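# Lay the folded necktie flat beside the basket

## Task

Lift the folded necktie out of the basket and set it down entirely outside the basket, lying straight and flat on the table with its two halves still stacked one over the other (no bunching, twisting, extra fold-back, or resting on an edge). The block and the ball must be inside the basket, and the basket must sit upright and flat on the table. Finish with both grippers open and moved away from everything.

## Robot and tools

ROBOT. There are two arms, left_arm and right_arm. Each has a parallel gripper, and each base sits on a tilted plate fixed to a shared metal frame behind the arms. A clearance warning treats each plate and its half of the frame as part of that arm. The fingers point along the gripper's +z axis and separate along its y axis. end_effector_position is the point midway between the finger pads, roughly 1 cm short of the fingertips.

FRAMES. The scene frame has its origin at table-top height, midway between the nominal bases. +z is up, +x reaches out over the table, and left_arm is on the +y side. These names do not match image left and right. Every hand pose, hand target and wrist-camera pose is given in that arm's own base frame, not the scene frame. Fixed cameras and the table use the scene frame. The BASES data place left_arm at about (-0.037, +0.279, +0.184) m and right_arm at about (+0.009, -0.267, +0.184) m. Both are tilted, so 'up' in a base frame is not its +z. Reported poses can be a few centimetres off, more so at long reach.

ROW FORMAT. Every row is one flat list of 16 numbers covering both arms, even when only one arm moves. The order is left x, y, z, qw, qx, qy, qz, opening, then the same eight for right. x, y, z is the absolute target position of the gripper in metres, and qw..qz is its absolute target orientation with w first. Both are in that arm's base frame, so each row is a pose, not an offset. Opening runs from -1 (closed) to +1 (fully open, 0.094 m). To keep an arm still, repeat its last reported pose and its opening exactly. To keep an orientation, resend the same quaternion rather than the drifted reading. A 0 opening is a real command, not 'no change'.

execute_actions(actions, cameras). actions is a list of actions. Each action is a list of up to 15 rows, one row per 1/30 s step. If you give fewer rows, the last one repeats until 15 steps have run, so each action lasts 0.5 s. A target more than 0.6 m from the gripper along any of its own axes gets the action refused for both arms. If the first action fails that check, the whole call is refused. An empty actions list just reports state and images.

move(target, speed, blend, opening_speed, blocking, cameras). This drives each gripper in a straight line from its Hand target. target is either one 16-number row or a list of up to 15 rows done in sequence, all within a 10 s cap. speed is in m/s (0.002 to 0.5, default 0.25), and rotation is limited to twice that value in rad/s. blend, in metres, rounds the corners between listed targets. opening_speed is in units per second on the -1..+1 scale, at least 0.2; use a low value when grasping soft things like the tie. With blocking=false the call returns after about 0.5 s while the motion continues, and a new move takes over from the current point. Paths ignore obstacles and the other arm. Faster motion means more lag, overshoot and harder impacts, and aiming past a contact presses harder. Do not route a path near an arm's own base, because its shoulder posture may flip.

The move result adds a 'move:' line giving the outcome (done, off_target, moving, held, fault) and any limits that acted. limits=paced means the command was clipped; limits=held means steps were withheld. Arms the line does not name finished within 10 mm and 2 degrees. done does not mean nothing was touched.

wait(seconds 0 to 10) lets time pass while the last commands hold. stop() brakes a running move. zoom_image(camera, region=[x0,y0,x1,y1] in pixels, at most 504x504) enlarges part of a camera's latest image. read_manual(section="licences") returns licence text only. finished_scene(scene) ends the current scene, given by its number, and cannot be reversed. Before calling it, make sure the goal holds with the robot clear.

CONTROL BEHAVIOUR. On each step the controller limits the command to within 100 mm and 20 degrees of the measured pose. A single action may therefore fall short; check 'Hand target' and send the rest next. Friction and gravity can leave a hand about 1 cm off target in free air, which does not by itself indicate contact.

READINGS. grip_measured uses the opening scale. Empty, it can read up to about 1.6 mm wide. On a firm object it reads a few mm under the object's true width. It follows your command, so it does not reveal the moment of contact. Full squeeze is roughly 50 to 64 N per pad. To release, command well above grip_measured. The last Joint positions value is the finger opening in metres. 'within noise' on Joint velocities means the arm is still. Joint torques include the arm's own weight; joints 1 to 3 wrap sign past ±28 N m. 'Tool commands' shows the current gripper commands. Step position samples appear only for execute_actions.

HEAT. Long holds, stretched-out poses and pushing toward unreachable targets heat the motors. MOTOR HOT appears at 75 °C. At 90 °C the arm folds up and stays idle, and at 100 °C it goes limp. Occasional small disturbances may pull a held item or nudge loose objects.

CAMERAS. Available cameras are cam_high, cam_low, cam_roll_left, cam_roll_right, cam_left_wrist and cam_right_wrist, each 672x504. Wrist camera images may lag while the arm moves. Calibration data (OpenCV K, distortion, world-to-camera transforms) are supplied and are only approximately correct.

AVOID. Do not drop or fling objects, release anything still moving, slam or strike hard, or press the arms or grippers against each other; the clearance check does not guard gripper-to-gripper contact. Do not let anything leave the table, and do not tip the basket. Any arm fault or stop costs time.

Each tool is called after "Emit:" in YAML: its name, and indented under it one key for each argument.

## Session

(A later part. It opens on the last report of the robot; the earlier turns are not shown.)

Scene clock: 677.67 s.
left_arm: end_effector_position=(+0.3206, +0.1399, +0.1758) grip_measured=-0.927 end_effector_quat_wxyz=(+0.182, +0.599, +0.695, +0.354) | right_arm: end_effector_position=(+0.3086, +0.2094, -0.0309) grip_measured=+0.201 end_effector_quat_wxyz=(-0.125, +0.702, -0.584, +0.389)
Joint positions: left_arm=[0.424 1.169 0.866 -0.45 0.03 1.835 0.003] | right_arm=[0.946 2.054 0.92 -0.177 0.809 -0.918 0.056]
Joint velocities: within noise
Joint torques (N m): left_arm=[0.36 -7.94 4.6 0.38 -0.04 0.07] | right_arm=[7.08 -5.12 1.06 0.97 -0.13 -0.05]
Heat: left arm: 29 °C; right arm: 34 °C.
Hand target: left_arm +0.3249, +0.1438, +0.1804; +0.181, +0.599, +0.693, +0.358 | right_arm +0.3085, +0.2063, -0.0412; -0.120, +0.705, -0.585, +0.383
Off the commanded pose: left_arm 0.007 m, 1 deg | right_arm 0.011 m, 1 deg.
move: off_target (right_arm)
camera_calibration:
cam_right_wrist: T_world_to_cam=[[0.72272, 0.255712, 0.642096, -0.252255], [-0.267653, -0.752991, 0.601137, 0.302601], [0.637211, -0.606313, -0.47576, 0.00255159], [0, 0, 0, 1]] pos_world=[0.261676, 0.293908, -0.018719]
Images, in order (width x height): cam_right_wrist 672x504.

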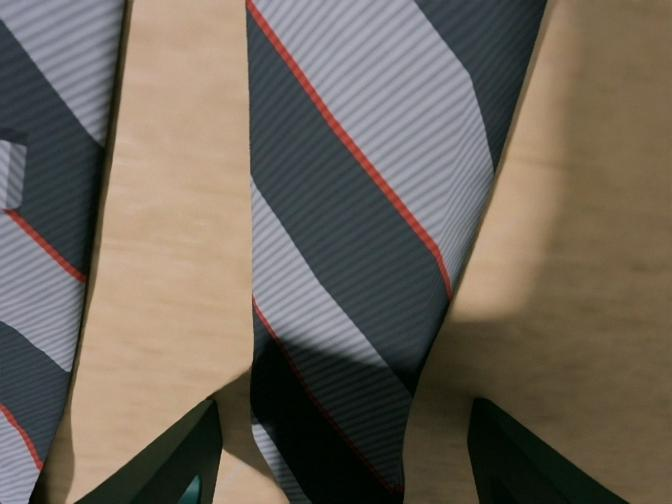

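Emit:
move:
  target: [0.3250,0.1438,0.1804,0.1811,0.5995,0.6927,0.3582,-1.0,0.3088,0.2065,-0.0416,-0.1205,0.7049,-0.5850,0.3832,-1.0]
  speed: 0.05
  opening_speed: 0.8
  cameras: ["cam_right_wrist"]

Emit:
move:
  target:
    - [0.3250,0.1438,0.1804,0.1811,0.5995,0.6927,0.3582,-1.0,0.2952,0.2121,-0.0281,-0.1205,0.7049,-0.5850,0.3832,-1.0]
    - [0.3250,0.1438,0.1804,0.1811,0.5995,0.6927,0.3582,-1.0,0.2563,0.0660,-0.0042,-0.1205,0.7049,-0.5850,0.3832,-1.0]
  speed: 0.12
  blend: 0.014
  cameras: ["cam_right_wrist","cam_left_wrist"]

Emit:
move:
  target: [0.3454,0.1522,0.1601,0.1811,0.5995,0.6927,0.3582,-1.0,0.2692,0.0607,-0.0171,-0.1205,0.7049,-0.5850,0.3832,-1.0]
  speed: 0.05

Scene clock: 683.97 s.
left_arm: end_effector_position=(+0.3206, +0.1400, +0.1759) grip_measured=-0.927 end_effector_quat_wxyz=(+0.182, +0.599, +0.695, +0.354) | right_arm: end_effector_position=(+0.3092, +0.2121, -0.0314) grip_measured=-0.967 end_effector_quat_wxyz=(-0.131, +0.701, -0.586, +0.384)
Joint positions: left_arm=[0.424 1.169 0.866 -0.45 0.03 1.835 0.003] | right_arm=[0.946 2.054 0.919 -0.163 0.801 -0.92 0.002]
Joint velocities: within noise
Joint torques (N m): left_arm=[0.38 -7.95 4.6 0.39 -0.04 0.07] | right_arm=[7.12 -5.15 1.16 0.84 -0.04 -0.05]
Heat: left arm: 29 °C; right arm: 34 °C.
Hand target: left_arm +0.3249, +0.1438, +0.1804; +0.181, +0.599, +0.693, +0.358 | right_arm +0.3085, +0.2064, -0.0413; -0.120, +0.705, -0.585, +0.383
Off the commanded pose: left_arm 0.007 m, 1 deg | right_arm 0.012 m, 1 deg.
move: off_target (right_arm)
camera_calibration:
cam_right_wrist: T_world_to_cam=[[0.721518, 0.248545, 0.646249, -0.251073], [-0.265815, -0.7624, 0.58999, 0.306175], [0.639339, -0.597471, -0.484019, 0.000731074], [0, 0, 0, 1]] pos_world=[0.262072, 0.296268, -0.0180313]
Images, in order (width x height): cam_right_wrist 672x504.

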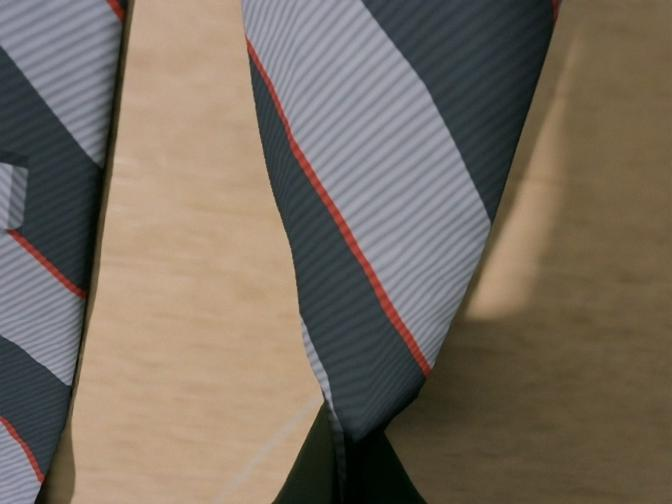

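Scene clock: 686.17 s.
left_arm: end_effector_position=(+0.3200, +0.1356, +0.1736) grip_measured=-0.927 end_effector_quat_wxyz=(+0.188, +0.604, +0.694, +0.344) | right_arm: end_effector_position=(+0.2605, +0.0773, -0.0033) grip_measured=-0.969 end_effector_quat_wxyz=(-0.139, +0.704, -0.587, +0.374)
Joint positions: left_arm=[0.424 1.169 0.866 -0.463 0.05 1.835 0.003] | right_arm=[0.715 1.489 0.324 0.081 0.691 -1.214 0.001]
Joint velocities: within noise
Joint torques (N m): left_arm=[0.35 -7.99 4.57 0.48 -0.25 0.07] | right_arm=[2.39 -5.26 -0.1 0.43 0.18 -0.12]
Heat: left arm: 29 °C; right arm: 34 °C.
Hand target: left_arm +0.3247, +0.1436, +0.1805; +0.181, +0.599, +0.693, +0.358 | right_arm +0.2564, +0.0662, -0.0044; -0.120, +0.705, -0.585, +0.383
Off the commanded pose: left_arm 0.012 m, 2 deg | right_arm 0.012 m, 2 deg.
move: off_target (left_arm, right_arm); blend cut to 0.0098 m at target 1
camera_calibration:
cam_left_wrist: T_world_to_cam=[[-0.7001, -0.0340277, -0.713234, 0.352546], [-0.484181, 0.756774, 0.439161, 0.0122394], [0.524813, 0.652791, -0.546293, -0.0748072], [0, 0, 0, 1]] pos_world=[0.292003, 0.0515673, 0.205206]
cam_right_wrist: T_world_to_cam=[[0.72357, 0.240194, 0.647112, -0.200526], [-0.254414, -0.778693, 0.573508, 0.172109], [0.641654, -0.579607, -0.50233, -0.0371111], [0, 0, 0, 1]] pos_world=[0.212694, 0.160675, 0.0124147]
Images, in order (width x height): cam_left_wrist 672x504, cam_right_wrist 672x504.

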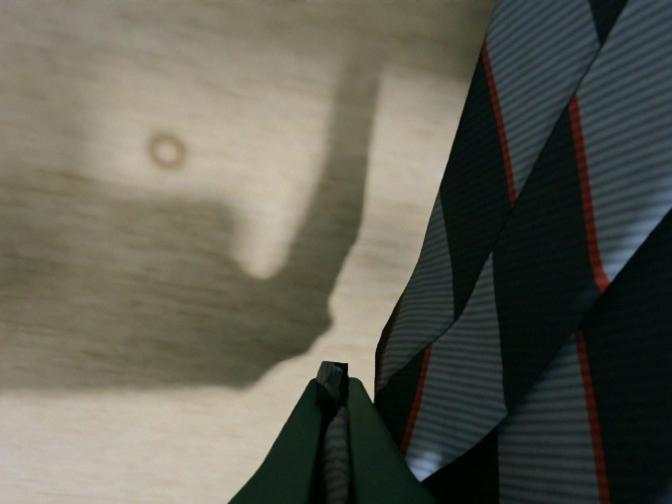

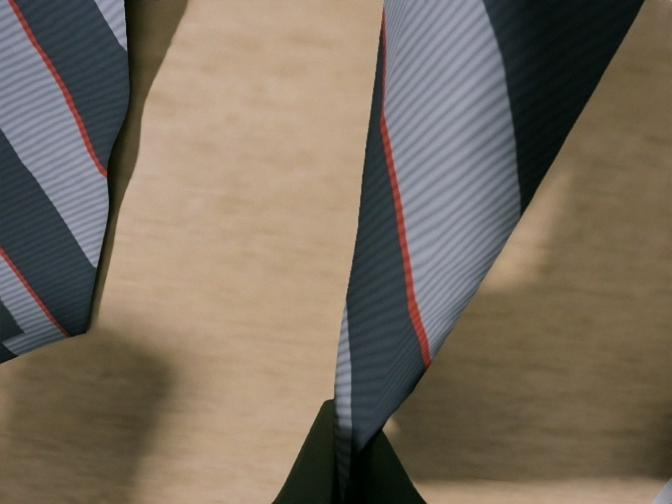

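Scene clock: 687.43 s.
left_arm: end_effector_position=(+0.3364, +0.1430, +0.1545) grip_measured=-0.927 end_effector_quat_wxyz=(+0.184, +0.606, +0.697, +0.336) | right_arm: end_effector_position=(+0.2750, +0.0734, -0.0104) grip_measured=-0.969 end_effector_quat_wxyz=(-0.149, +0.701, -0.587, +0.377)
Joint positions: left_arm=[0.424 1.267 0.866 -0.385 0.05 1.835 0.003] | right_arm=[0.65 1.562 0.313 0.234 0.658 -1.291 0.001]
Joint velocities: within noise
Joint torques (N m): left_arm=[0.12 -8.16 3.14 0.8 -0.28 0.05] | right_arm=[2.43 -3.38 -0.46 0.53 0.2 -0.11]
Heat: left arm: 29 °C; right arm: 33 °C.
Hand target: left_arm +0.3447, +0.1518, +0.1605; +0.181, +0.599, +0.693, +0.358 | right_arm +0.2689, +0.0610, -0.0168; -0.121, +0.705, -0.585, +0.383
Off the commanded pose: left_arm 0.014 m, 3 deg | right_arm 0.016 m, 3 deg.
move: off_target (left_arm, right_arm)
camera_calibration:
cam_left_wrist: T_world_to_cam=[[-0.712878, -0.0397932, -0.700158, 0.353768], [-0.476218, 0.760367, 0.441655, 0.0193821], [0.514802, 0.648274, -0.560999, -0.0923799], [0, 0, 0, 1]] pos_world=[0.308981, 0.0592275, 0.187308]
cam_right_wrist: T_world_to_cam=[[0.711703, 0.234771, 0.662089, -0.201676], [-0.261359, -0.786347, 0.559776, 0.179202], [0.652051, -0.571438, -0.498286, -0.0556345], [0, 0, 0, 1]] pos_world=[0.226646, 0.156471, 0.00549248]

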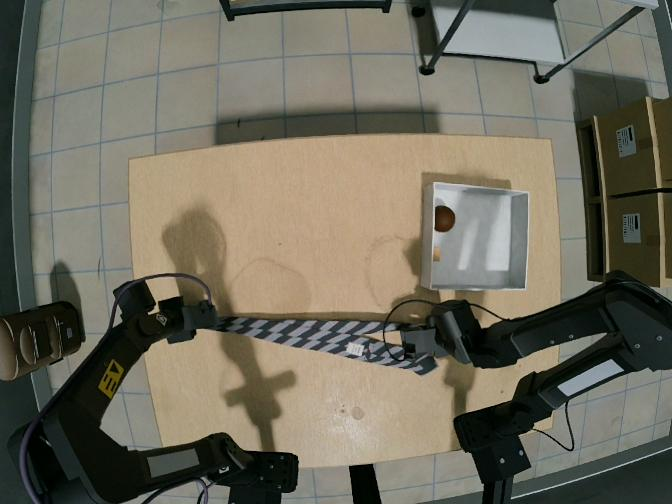

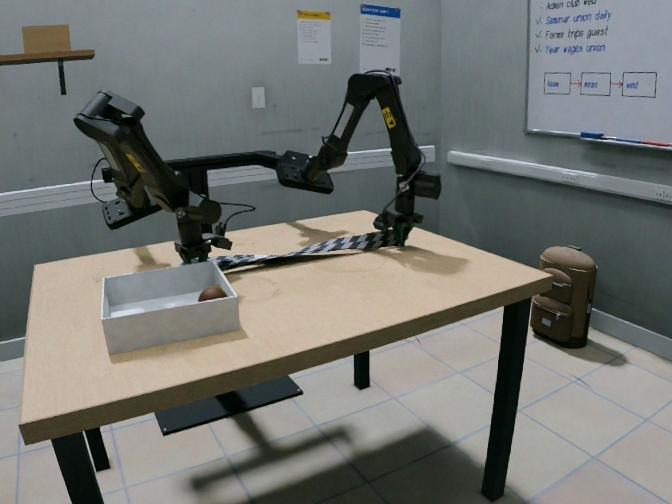

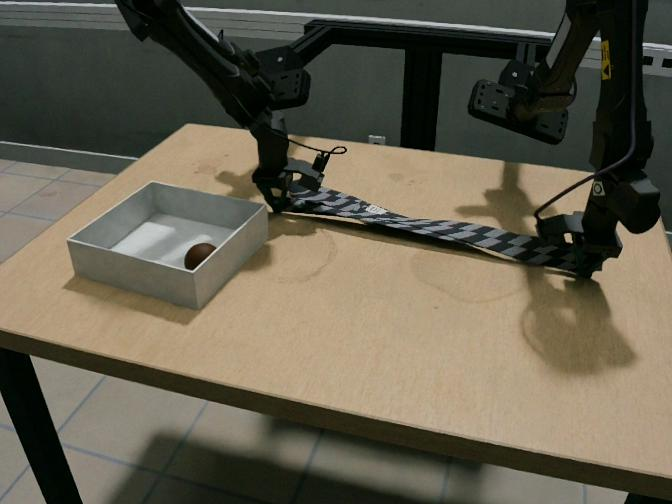

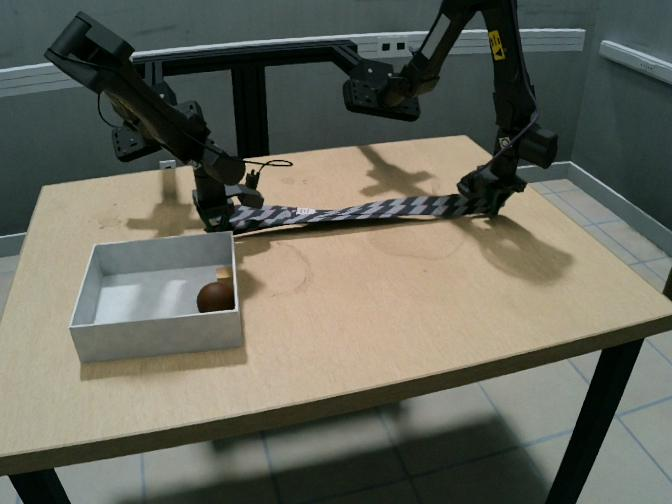

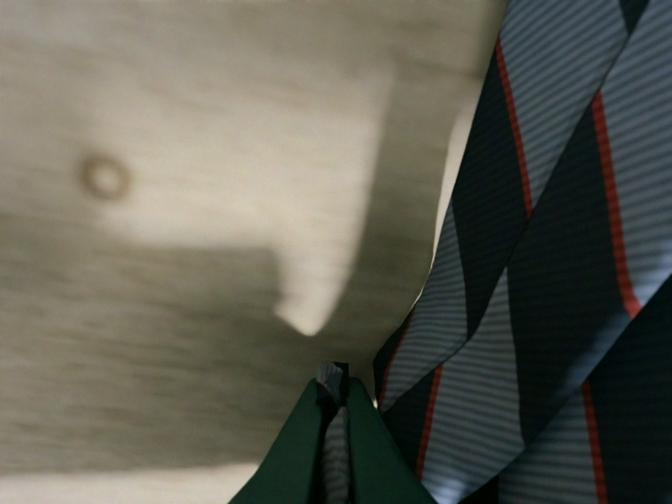

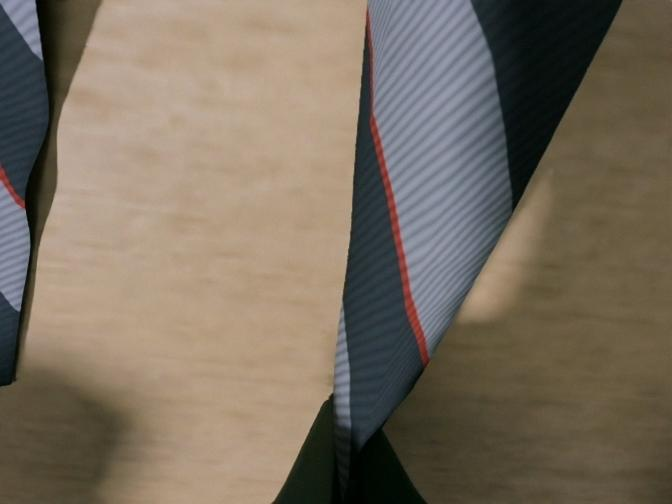

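Emit:
zoom_image:
  camera: "cam_roll_left"
  region: [430, 200, 650, 300]

Emit:
zoom_image:
  camera: "cam_high"
  region: [140, 280, 360, 380]

Scaled by 2.291 from the camera's 672x504 image, which has a finer 960x720 frame.

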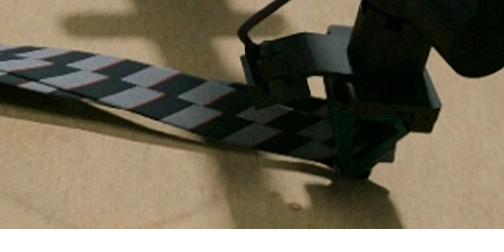

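Scaled by 2.291 from the camera's 672x504 image, which has a finer 960x720 frame.

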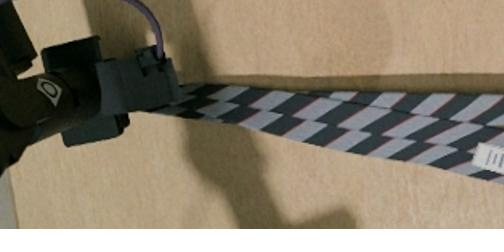

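Emit:
move:
  target:
    - [0.3480,0.1533,0.1576,0.1811,0.5995,0.6927,0.3582,-1.0,0.2692,0.0607,-0.0171,-0.1205,0.7049,-0.5850,0.3832,-1.0]
    - [0.3480,0.1533,0.1576,0.1811,0.5995,0.6927,0.3582,0.3,0.2692,0.0607,-0.0171,-0.1205,0.7049,-0.5850,0.3832,-1.0]
  speed: 0.05
  opening_speed: 1.0

Scene clock: 696.63 s.
left_arm: end_effector_position=(+0.3459, +0.1513, +0.1611) grip_measured=+0.298 end_effector_quat_wxyz=(+0.185, +0.597, +0.692, +0.362) | right_arm: end_effector_position=(+0.2749, +0.0689, -0.0100) grip_measured=-0.969 end_effector_quat_wxyz=(-0.143, +0.698, -0.589, +0.382)
Joint positions: left_arm=[0.423 1.282 0.866 -0.319 0.027 1.835 0.061] | right_arm=[0.644 1.562 0.309 0.235 0.671 -1.294 0.001]
Joint velocities: within noise
Joint torques (N m): left_arm=[0.21 -8.24 3.11 0.41 -0.04 0.05] | right_arm=[2.91 -3.37 -0.29 0.54 0.1 -0.06]
Heat: left arm: 30 °C; right arm: 33 °C.
Hand target: left_arm +0.3479, +0.1533, +0.1576; +0.181, +0.599, +0.693, +0.358 | right_arm +0.2690, +0.0607, -0.0168; -0.120, +0.705, -0.585, +0.383
Off the commanded pose: left_arm 0.004 m, 1 deg | right_arm 0.012 m, 3 deg.
move: off_target (right_arm); target 2's new opening was sent with left_arm's hand 0.015 m and 3 deg from that target
camera_calibration:
cam_left_wrist: T_world_to_cam=[[-0.683436, -0.0251704, -0.729576, 0.357837], [-0.5058, 0.736964, 0.448387, 0.0274202], [0.526385, 0.675463, -0.516399, -0.114335], [0, 0, 0, 1]] pos_world=[0.318612, 0.0660284, 0.189732]
cam_right_wrist: T_world_to_cam=[[0.711882, 0.235151, 0.661761, -0.200871], [-0.272342, -0.776112, 0.568754, 0.177839], [0.647344, -0.585111, -0.488458, -0.0555588], [0, 0, 0, 1]] pos_world=[0.227395, 0.15275, 0.00464451]

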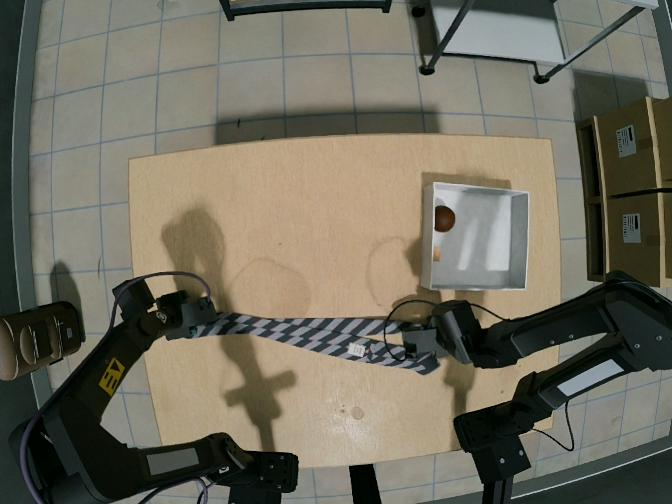

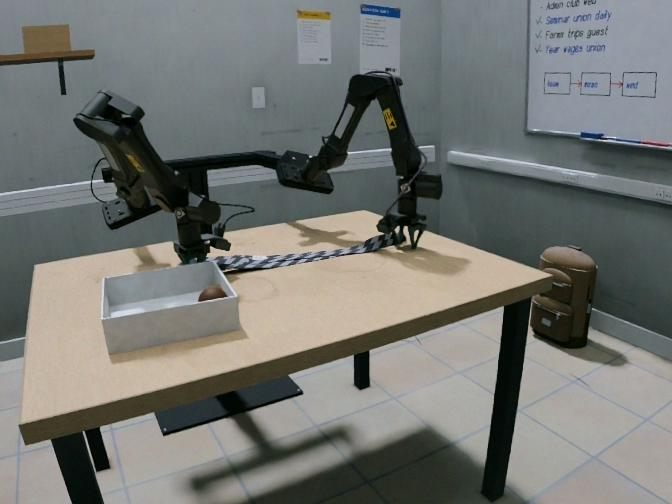

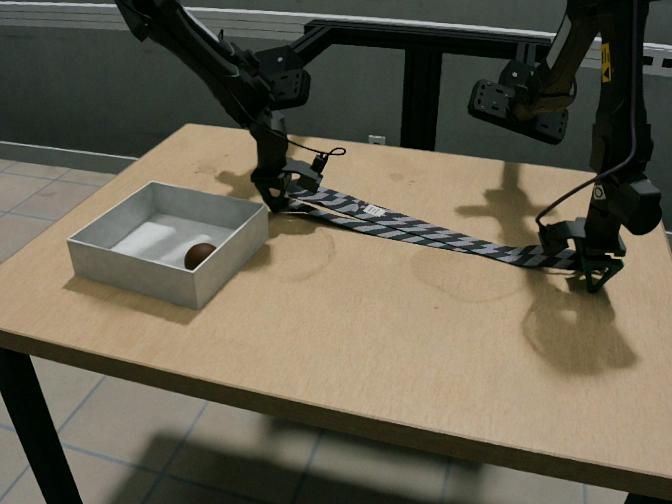

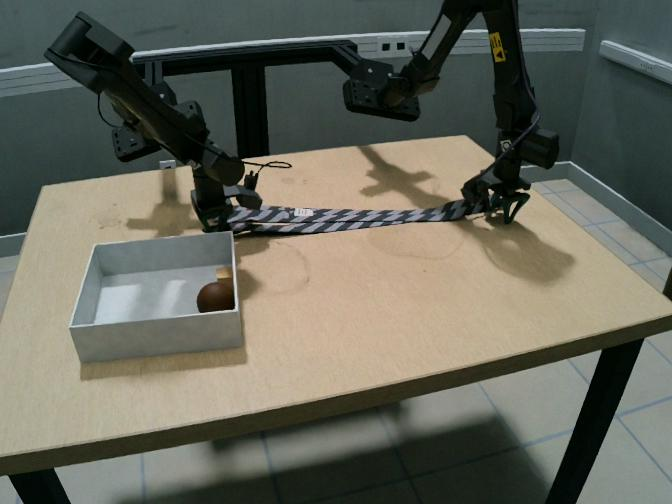

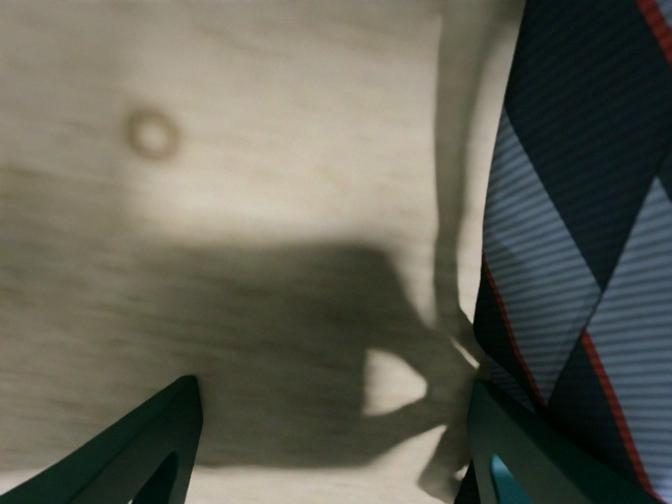

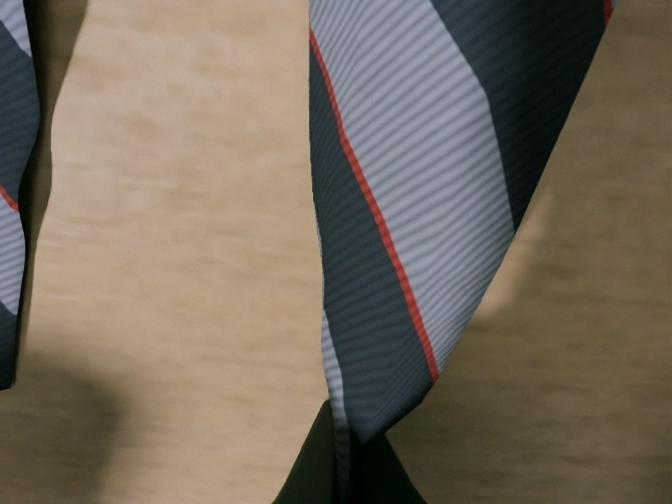

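Emit:
move:
  target: [0.2800,0.1254,0.2254,0.1811,0.5995,0.6927,0.3582,0.3,0.2692,0.0607,-0.0171,-0.1205,0.7049,-0.5850,0.3832,-1.0]
  speed: 0.12

Scene clock: 700.10 s.
left_arm: end_effector_position=(+0.2826, +0.1265, +0.2149) grip_measured=+0.298 end_effector_quat_wxyz=(+0.176, +0.599, +0.697, +0.351) | right_arm: end_effector_position=(+0.2749, +0.0689, -0.0100) grip_measured=-0.969 end_effector_quat_wxyz=(-0.143, +0.698, -0.589, +0.382)
Joint positions: left_arm=[0.433 1.019 0.951 -0.696 0.027 1.842 0.061] | right_arm=[0.644 1.562 0.309 0.235 0.671 -1.294 0.001]
Joint velocities: within noise
Joint torques (N m): left_arm=[0.43 -10.51 5.2 0.11 0.07 0.08] | right_arm=[2.86 -3.26 -0.31 0.53 0.08 -0.09]
Heat: left arm: 30 °C; right arm: 33 °C.
Hand target: left_arm +0.2800, +0.1254, +0.2252; +0.181, +0.599, +0.693, +0.358 | right_arm +0.2690, +0.0607, -0.0168; -0.120, +0.705, -0.585, +0.383
Off the commanded pose: left_arm 0.011 m, 1 deg | right_arm 0.012 m, 3 deg.
move: off_target (left_arm, right_arm)
camera_calibration:
cam_left_wrist: T_world_to_cam=[[-0.703703, -0.0342837, -0.709667, 0.355799], [-0.497175, 0.737308, 0.457378, -0.0148665], [0.507562, 0.674686, -0.535891, -0.0267416], [0, 0, 0, 1]] pos_world=[0.256559, 0.0412015, 0.244968]
cam_right_wrist: T_world_to_cam=[[0.711882, 0.235151, 0.661761, -0.200871], [-0.272342, -0.776112, 0.568754, 0.177839], [0.647344, -0.585111, -0.488458, -0.0555588], [0, 0, 0, 1]] pos_world=[0.227395, 0.15275, 0.00464451]

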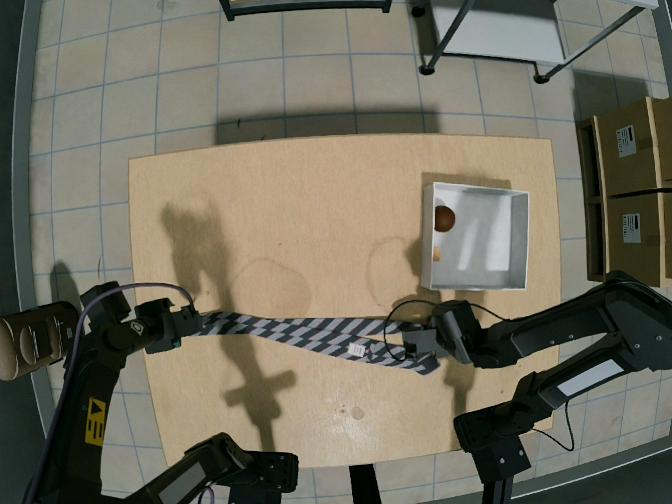

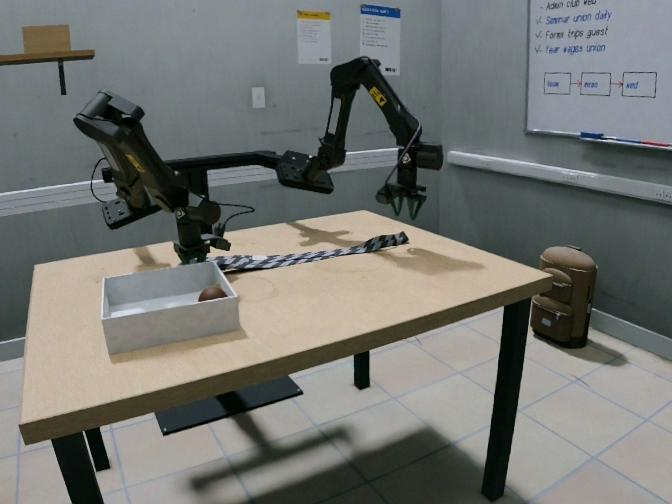

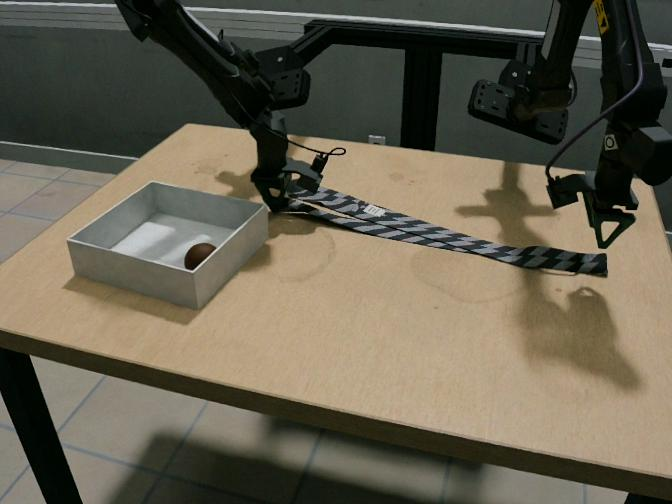

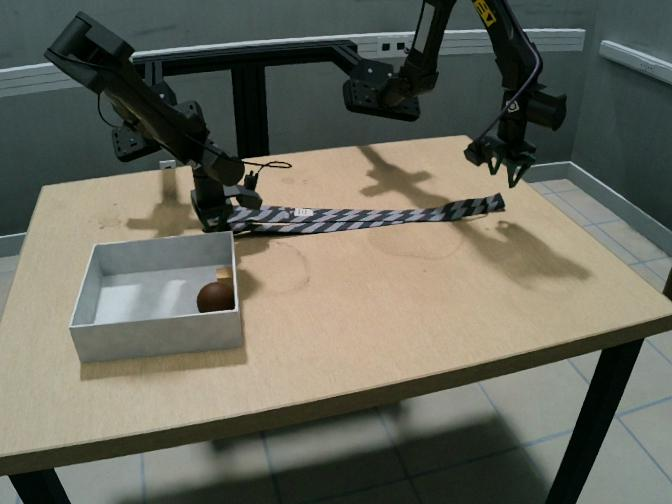

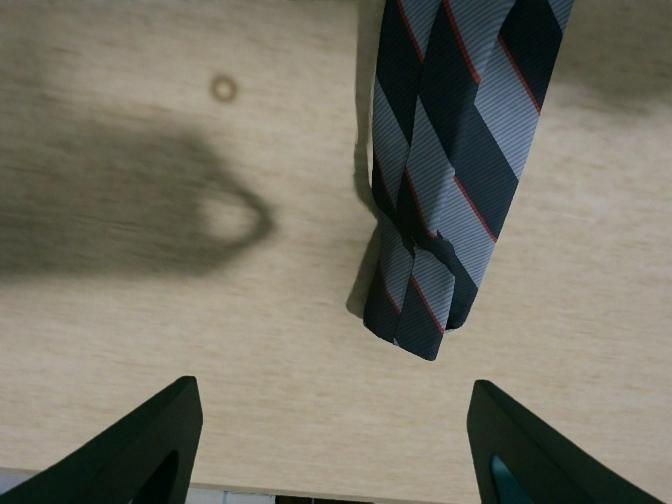

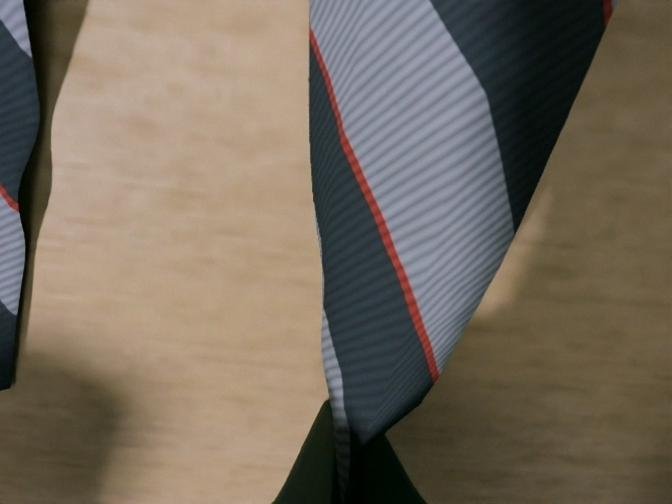

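Emit:
zoom_image:
  camera: "cam_left_wrist"
  region: [300, 0, 620, 400]

Emit:
zoom_image:
  camera: "cam_roll_left"
  region: [430, 200, 650, 300]

Scaled by 1.260 from the camera's 672x504 image, which has a finer 960x720 frame.

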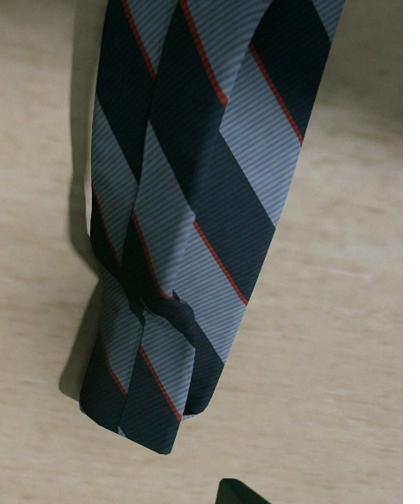

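Scaled by 2.291 from the camera's 672x504 image, which has a finer 960x720 frame.

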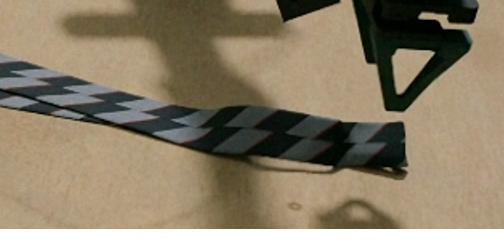

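Emit:
move:
  target:
    - [0.2800,0.1254,0.2254,0.1811,0.5995,0.6927,0.3582,0.3,0.2708,0.0725,-0.0202,-0.1205,0.7049,-0.5850,0.3832,-1.0]
    - [0.2800,0.1254,0.2254,0.1811,0.5995,0.6927,0.3582,0.3,0.2708,0.0725,-0.0202,-0.1205,0.7049,-0.5850,0.3832,0.0]
  speed: 0.05
  opening_speed: 1.0

Scene clock: 708.43 s.
left_arm: end_effector_position=(+0.2824, +0.1264, +0.2147) grip_measured=+0.298 end_effector_quat_wxyz=(+0.176, +0.600, +0.697, +0.351) | right_arm: end_effector_position=(+0.2768, +0.0742, -0.0093) grip_measured=-0.002 end_effector_quat_wxyz=(-0.135, +0.696, -0.584, +0.396)
Joint positions: left_arm=[0.433 1.019 0.951 -0.697 0.027 1.842 0.061] | right_arm=[0.681 1.6 0.338 0.218 0.72 -1.266 0.047]
Joint velocities: within noise
Joint torques (N m): left_arm=[0.44 -10.51 5.2 0.15 0.07 0.08] | right_arm=[3.84 -2.63 0.49 0.48 -0.16 0.15]
Heat: left arm: 31 °C; right arm: 32 °C.
Hand target: left_arm +0.2800, +0.1254, +0.2252; +0.181, +0.599, +0.693, +0.358 | right_arm +0.2704, +0.0723, -0.0197; -0.121, +0.705, -0.585, +0.383
Off the commanded pose: left_arm 0.011 m, 1 deg | right_arm 0.013 m, 2 deg.
move: off_target (left_arm, right_arm); target 2's new opening was sent with right_arm's hand 0.011 m and 2 deg from that target
camera_calibration:
cam_left_wrist: T_world_to_cam=[[-0.704439, -0.0346246, -0.708919, 0.355616], [-0.4967, 0.737528, 0.457539, -0.0149972], [0.507005, 0.674429, -0.536742, -0.0263324], [0, 0, 0, 1]] pos_world=[0.256411, 0.0411332, 0.244831]
cam_right_wrist: T_world_to_cam=[[0.705298, 0.25065, 0.66312, -0.203159], [-0.284201, -0.756975, 0.588403, 0.184152], [0.649449, -0.603459, -0.462658, -0.0523308], [0, 0, 0, 1]] pos_world=[0.22961, 0.158741, 0.00215234]

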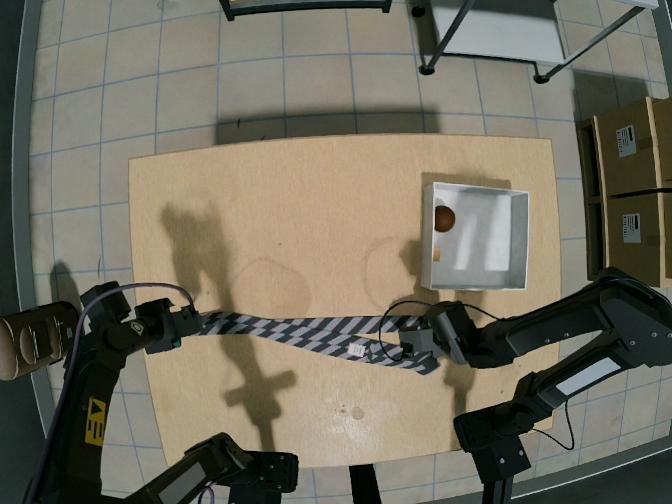

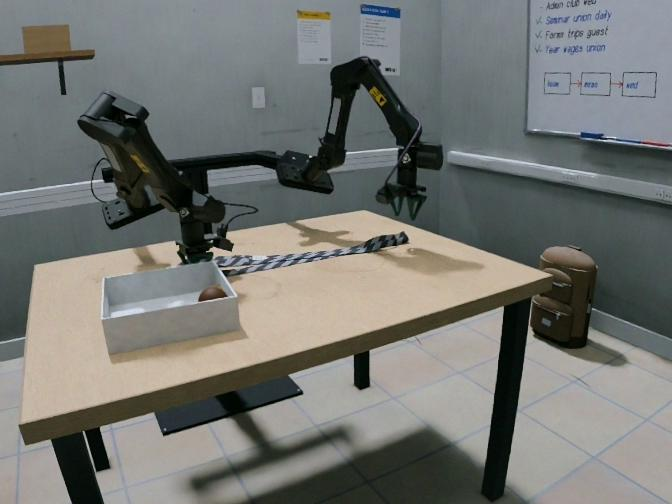

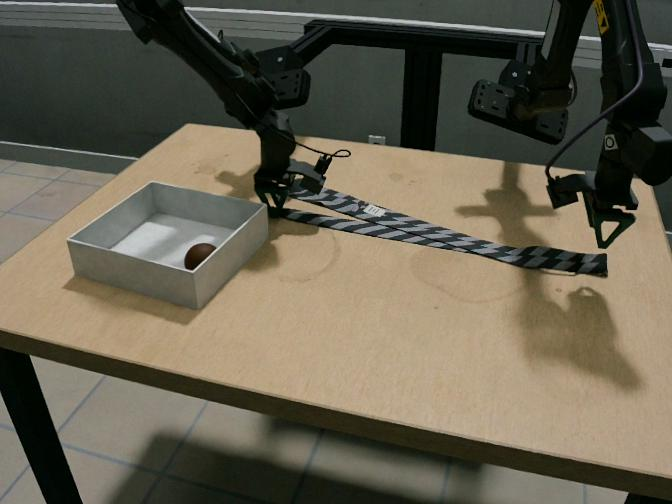

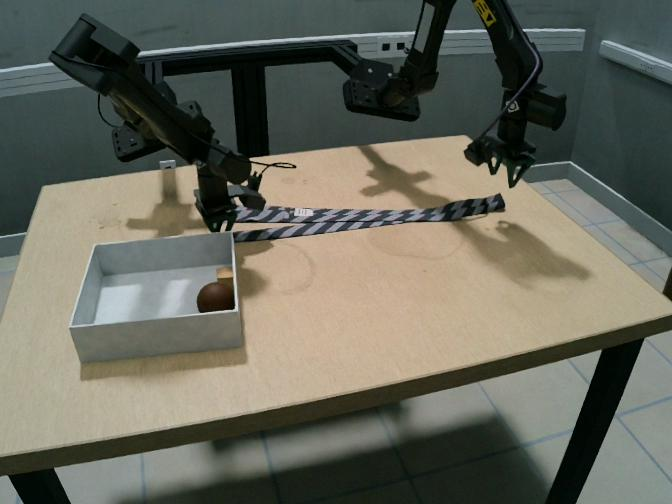

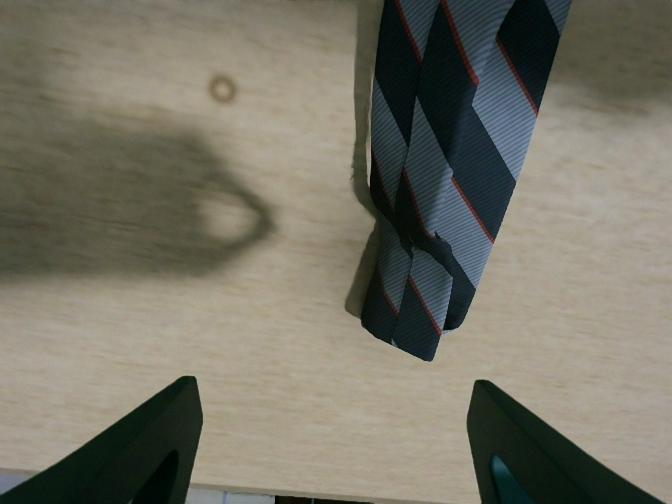

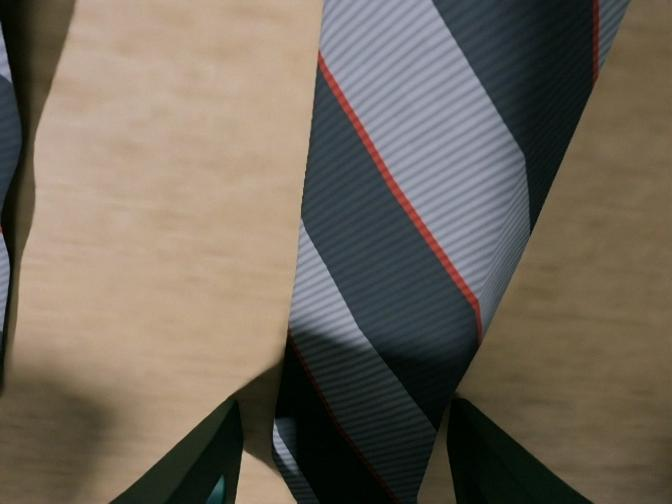

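Emit:
move:
  target: [0.2800,0.1254,0.2254,0.1811,0.5995,0.6927,0.3582,0.3,0.2095,0.0975,0.0407,-0.1205,0.7049,-0.5850,0.3832,0.1]
  speed: 0.12

Scene clock: 715.07 s.
left_arm: end_effector_position=(+0.2824, +0.1264, +0.2147) grip_measured=+0.298 end_effector_quat_wxyz=(+0.176, +0.600, +0.697, +0.351) | right_arm: end_effector_position=(+0.2101, +0.0937, +0.0389) grip_measured=+0.099 end_effector_quat_wxyz=(-0.121, +0.703, -0.587, +0.383)
Joint positions: left_arm=[0.433 1.019 0.951 -0.697 0.027 1.842 0.061] | right_arm=[1.01 1.3 0.452 -0.541 0.81 -0.818 0.052]
Joint velocities: within noise
Joint torques (N m): left_arm=[0.44 -10.48 5.19 0.15 0.06 0.07] | right_arm=[4.41 -2.18 4.45 0.39 0.03 0.17]
Heat: left arm: 31 °C; right arm: 32 °C.
Hand target: left_arm +0.2800, +0.1254, +0.2252; +0.181, +0.599, +0.692, +0.358 | right_arm +0.2096, +0.0974, +0.0406; -0.121, +0.705, -0.585, +0.383
Off the commanded pose: left_arm 0.011 m, 1 deg | right_arm 0.004 m, 0 deg.
move: off_target (left_arm)
camera_calibration:
cam_left_wrist: T_world_to_cam=[[-0.704524, -0.0342585, -0.708853, 0.355579], [-0.496457, 0.737542, 0.457779, -0.0151193], [0.507127, 0.674431, -0.536624, -0.0263922], [0, 0, 0, 1]] pos_world=[0.256392, 0.0411324, 0.244812]
cam_right_wrist: T_world_to_cam=[[0.7334, 0.25074, 0.631866, -0.197693], [-0.261841, -0.753581, 0.602955, 0.145906], [0.627347, -0.607655, -0.487022, 0.0310113], [0, 0, 0, 1]] pos_world=[0.163737, 0.178366, 0.0520439]

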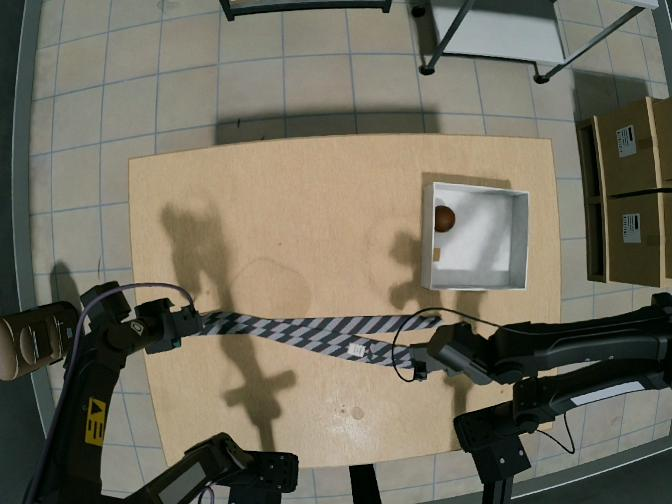

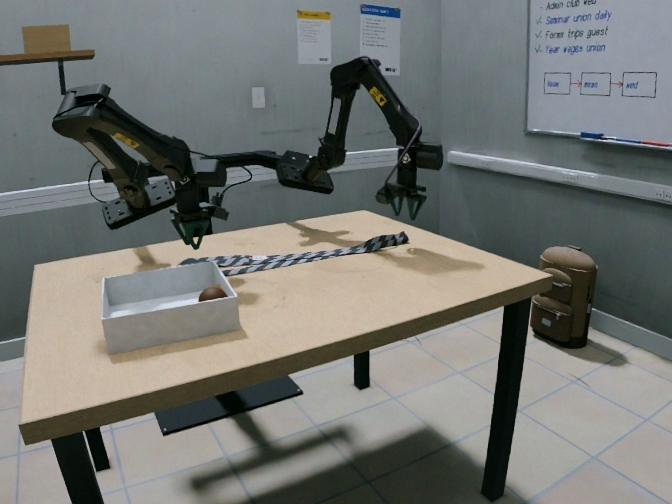

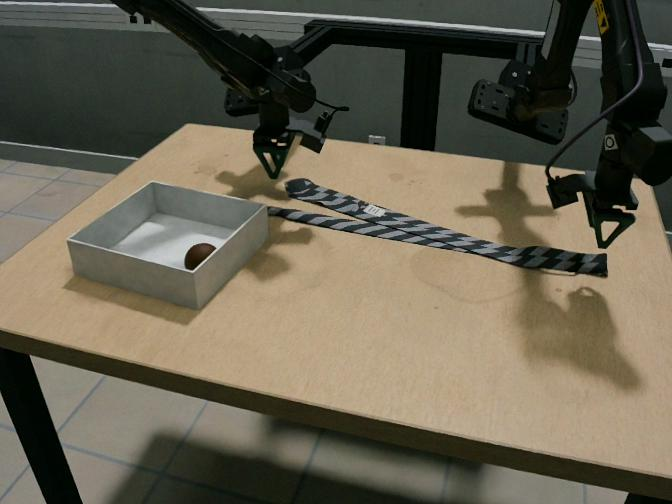

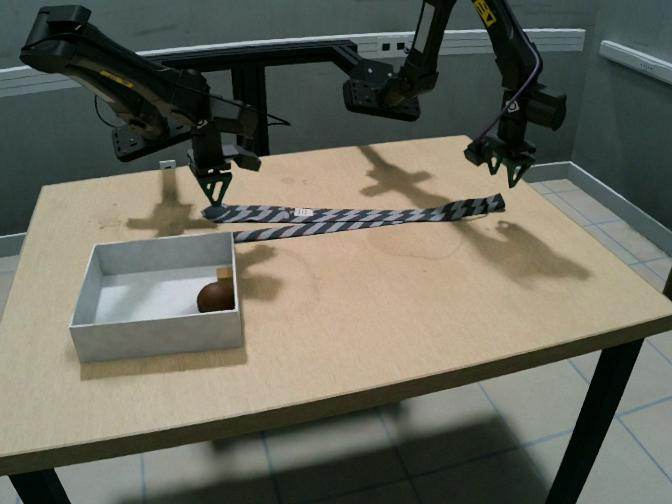

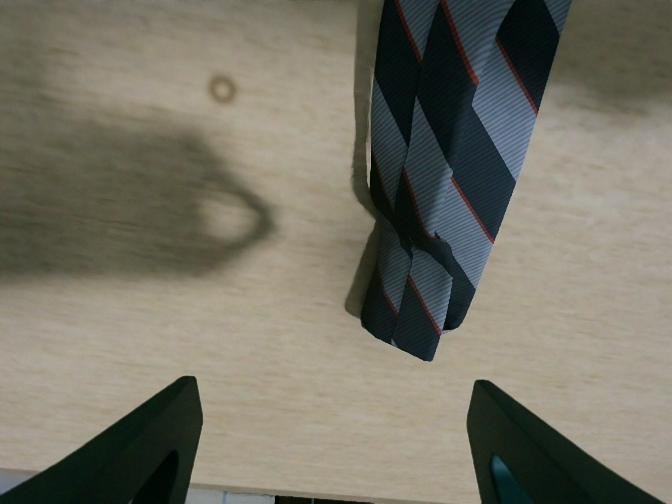

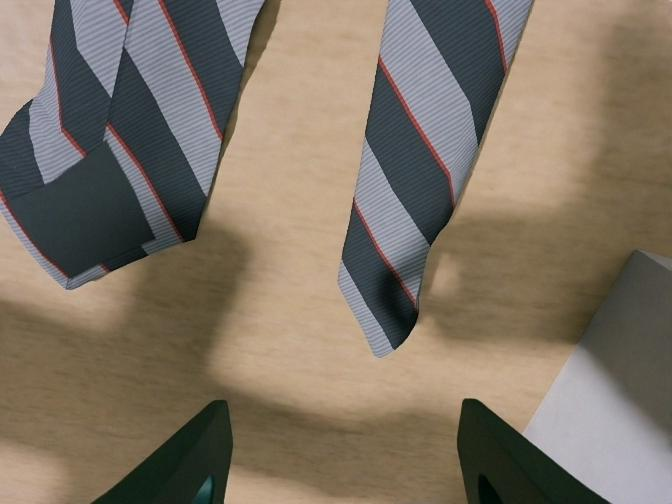

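Emit:
move:
  target: [0.2800,0.1254,0.2254,0.1811,0.5995,0.6927,0.3582,0.3,0.1555,0.1332,-0.0446,-0.1975,0.5679,-0.7187,0.3498,1.0]
  speed: 0.15
  cameras: ["cam_right_wrist","cam_high"]

Scene clock: 728.83 s.
left_arm: end_effector_position=(+0.2823, +0.1263, +0.2146) grip_measured=+0.298 end_effector_quat_wxyz=(+0.176, +0.600, +0.697, +0.351) | right_arm: end_effector_position=(+0.1566, +0.1244, -0.0428) grip_measured=+0.999 end_effector_quat_wxyz=(+0.188, -0.568, +0.717, -0.358)
Joint positions: left_arm=[0.433 1.019 0.951 -0.697 0.027 1.842 0.061] | right_arm=[1.364 1.835 0.468 -0.429 0.807 0.121 0.094]
Joint velocities: within noise
Joint torques (N m): left_arm=[0.44 -10.51 5.2 0.16 0.06 0.07] | right_arm=[6.65 -2.61 3.82 0.68 -0.04 0.17]
Heat: left arm: 32 °C; right arm: 32 °C.
Hand target: left_arm +0.2800, +0.1254, +0.2252; +0.181, +0.599, +0.693, +0.358 | right_arm +0.1554, +0.1332, -0.0444; +0.197, -0.568, +0.719, -0.349
Off the commanded pose: left_arm 0.011 m, 1 deg | right_arm 0.009 m, 1 deg.
move: off_target (left_arm)
camera_calibration:
cam_right_wrist: T_world_to_cam=[[0.670557, -0.130052, 0.730369, -0.053114], [-0.537954, -0.763176, 0.358006, 0.2383], [0.510841, -0.632969, -0.581715, 0.0607119], [0, 0, 0, 1]] pos_world=[0.132796, 0.213386, -0.0112028]
Images, in order (width x height): cam_high 672x504, cam_right_wrist 672x504.

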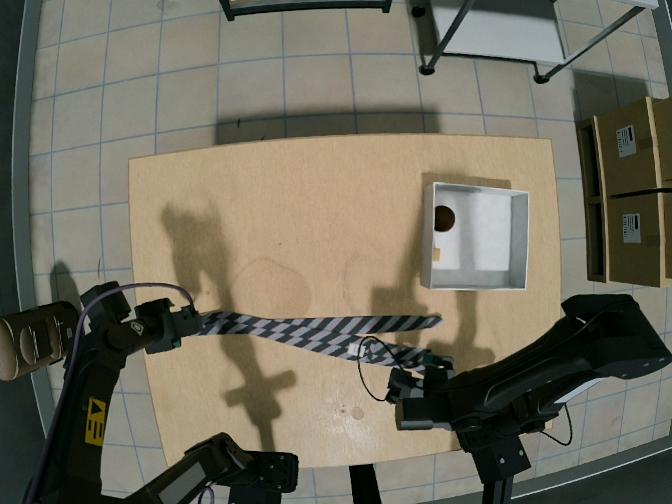

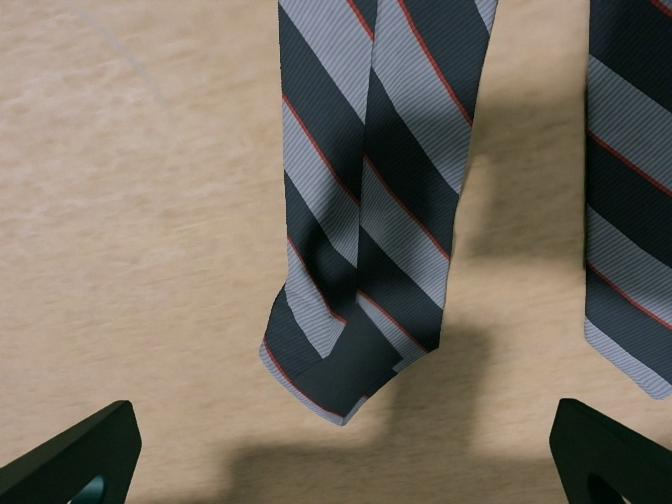

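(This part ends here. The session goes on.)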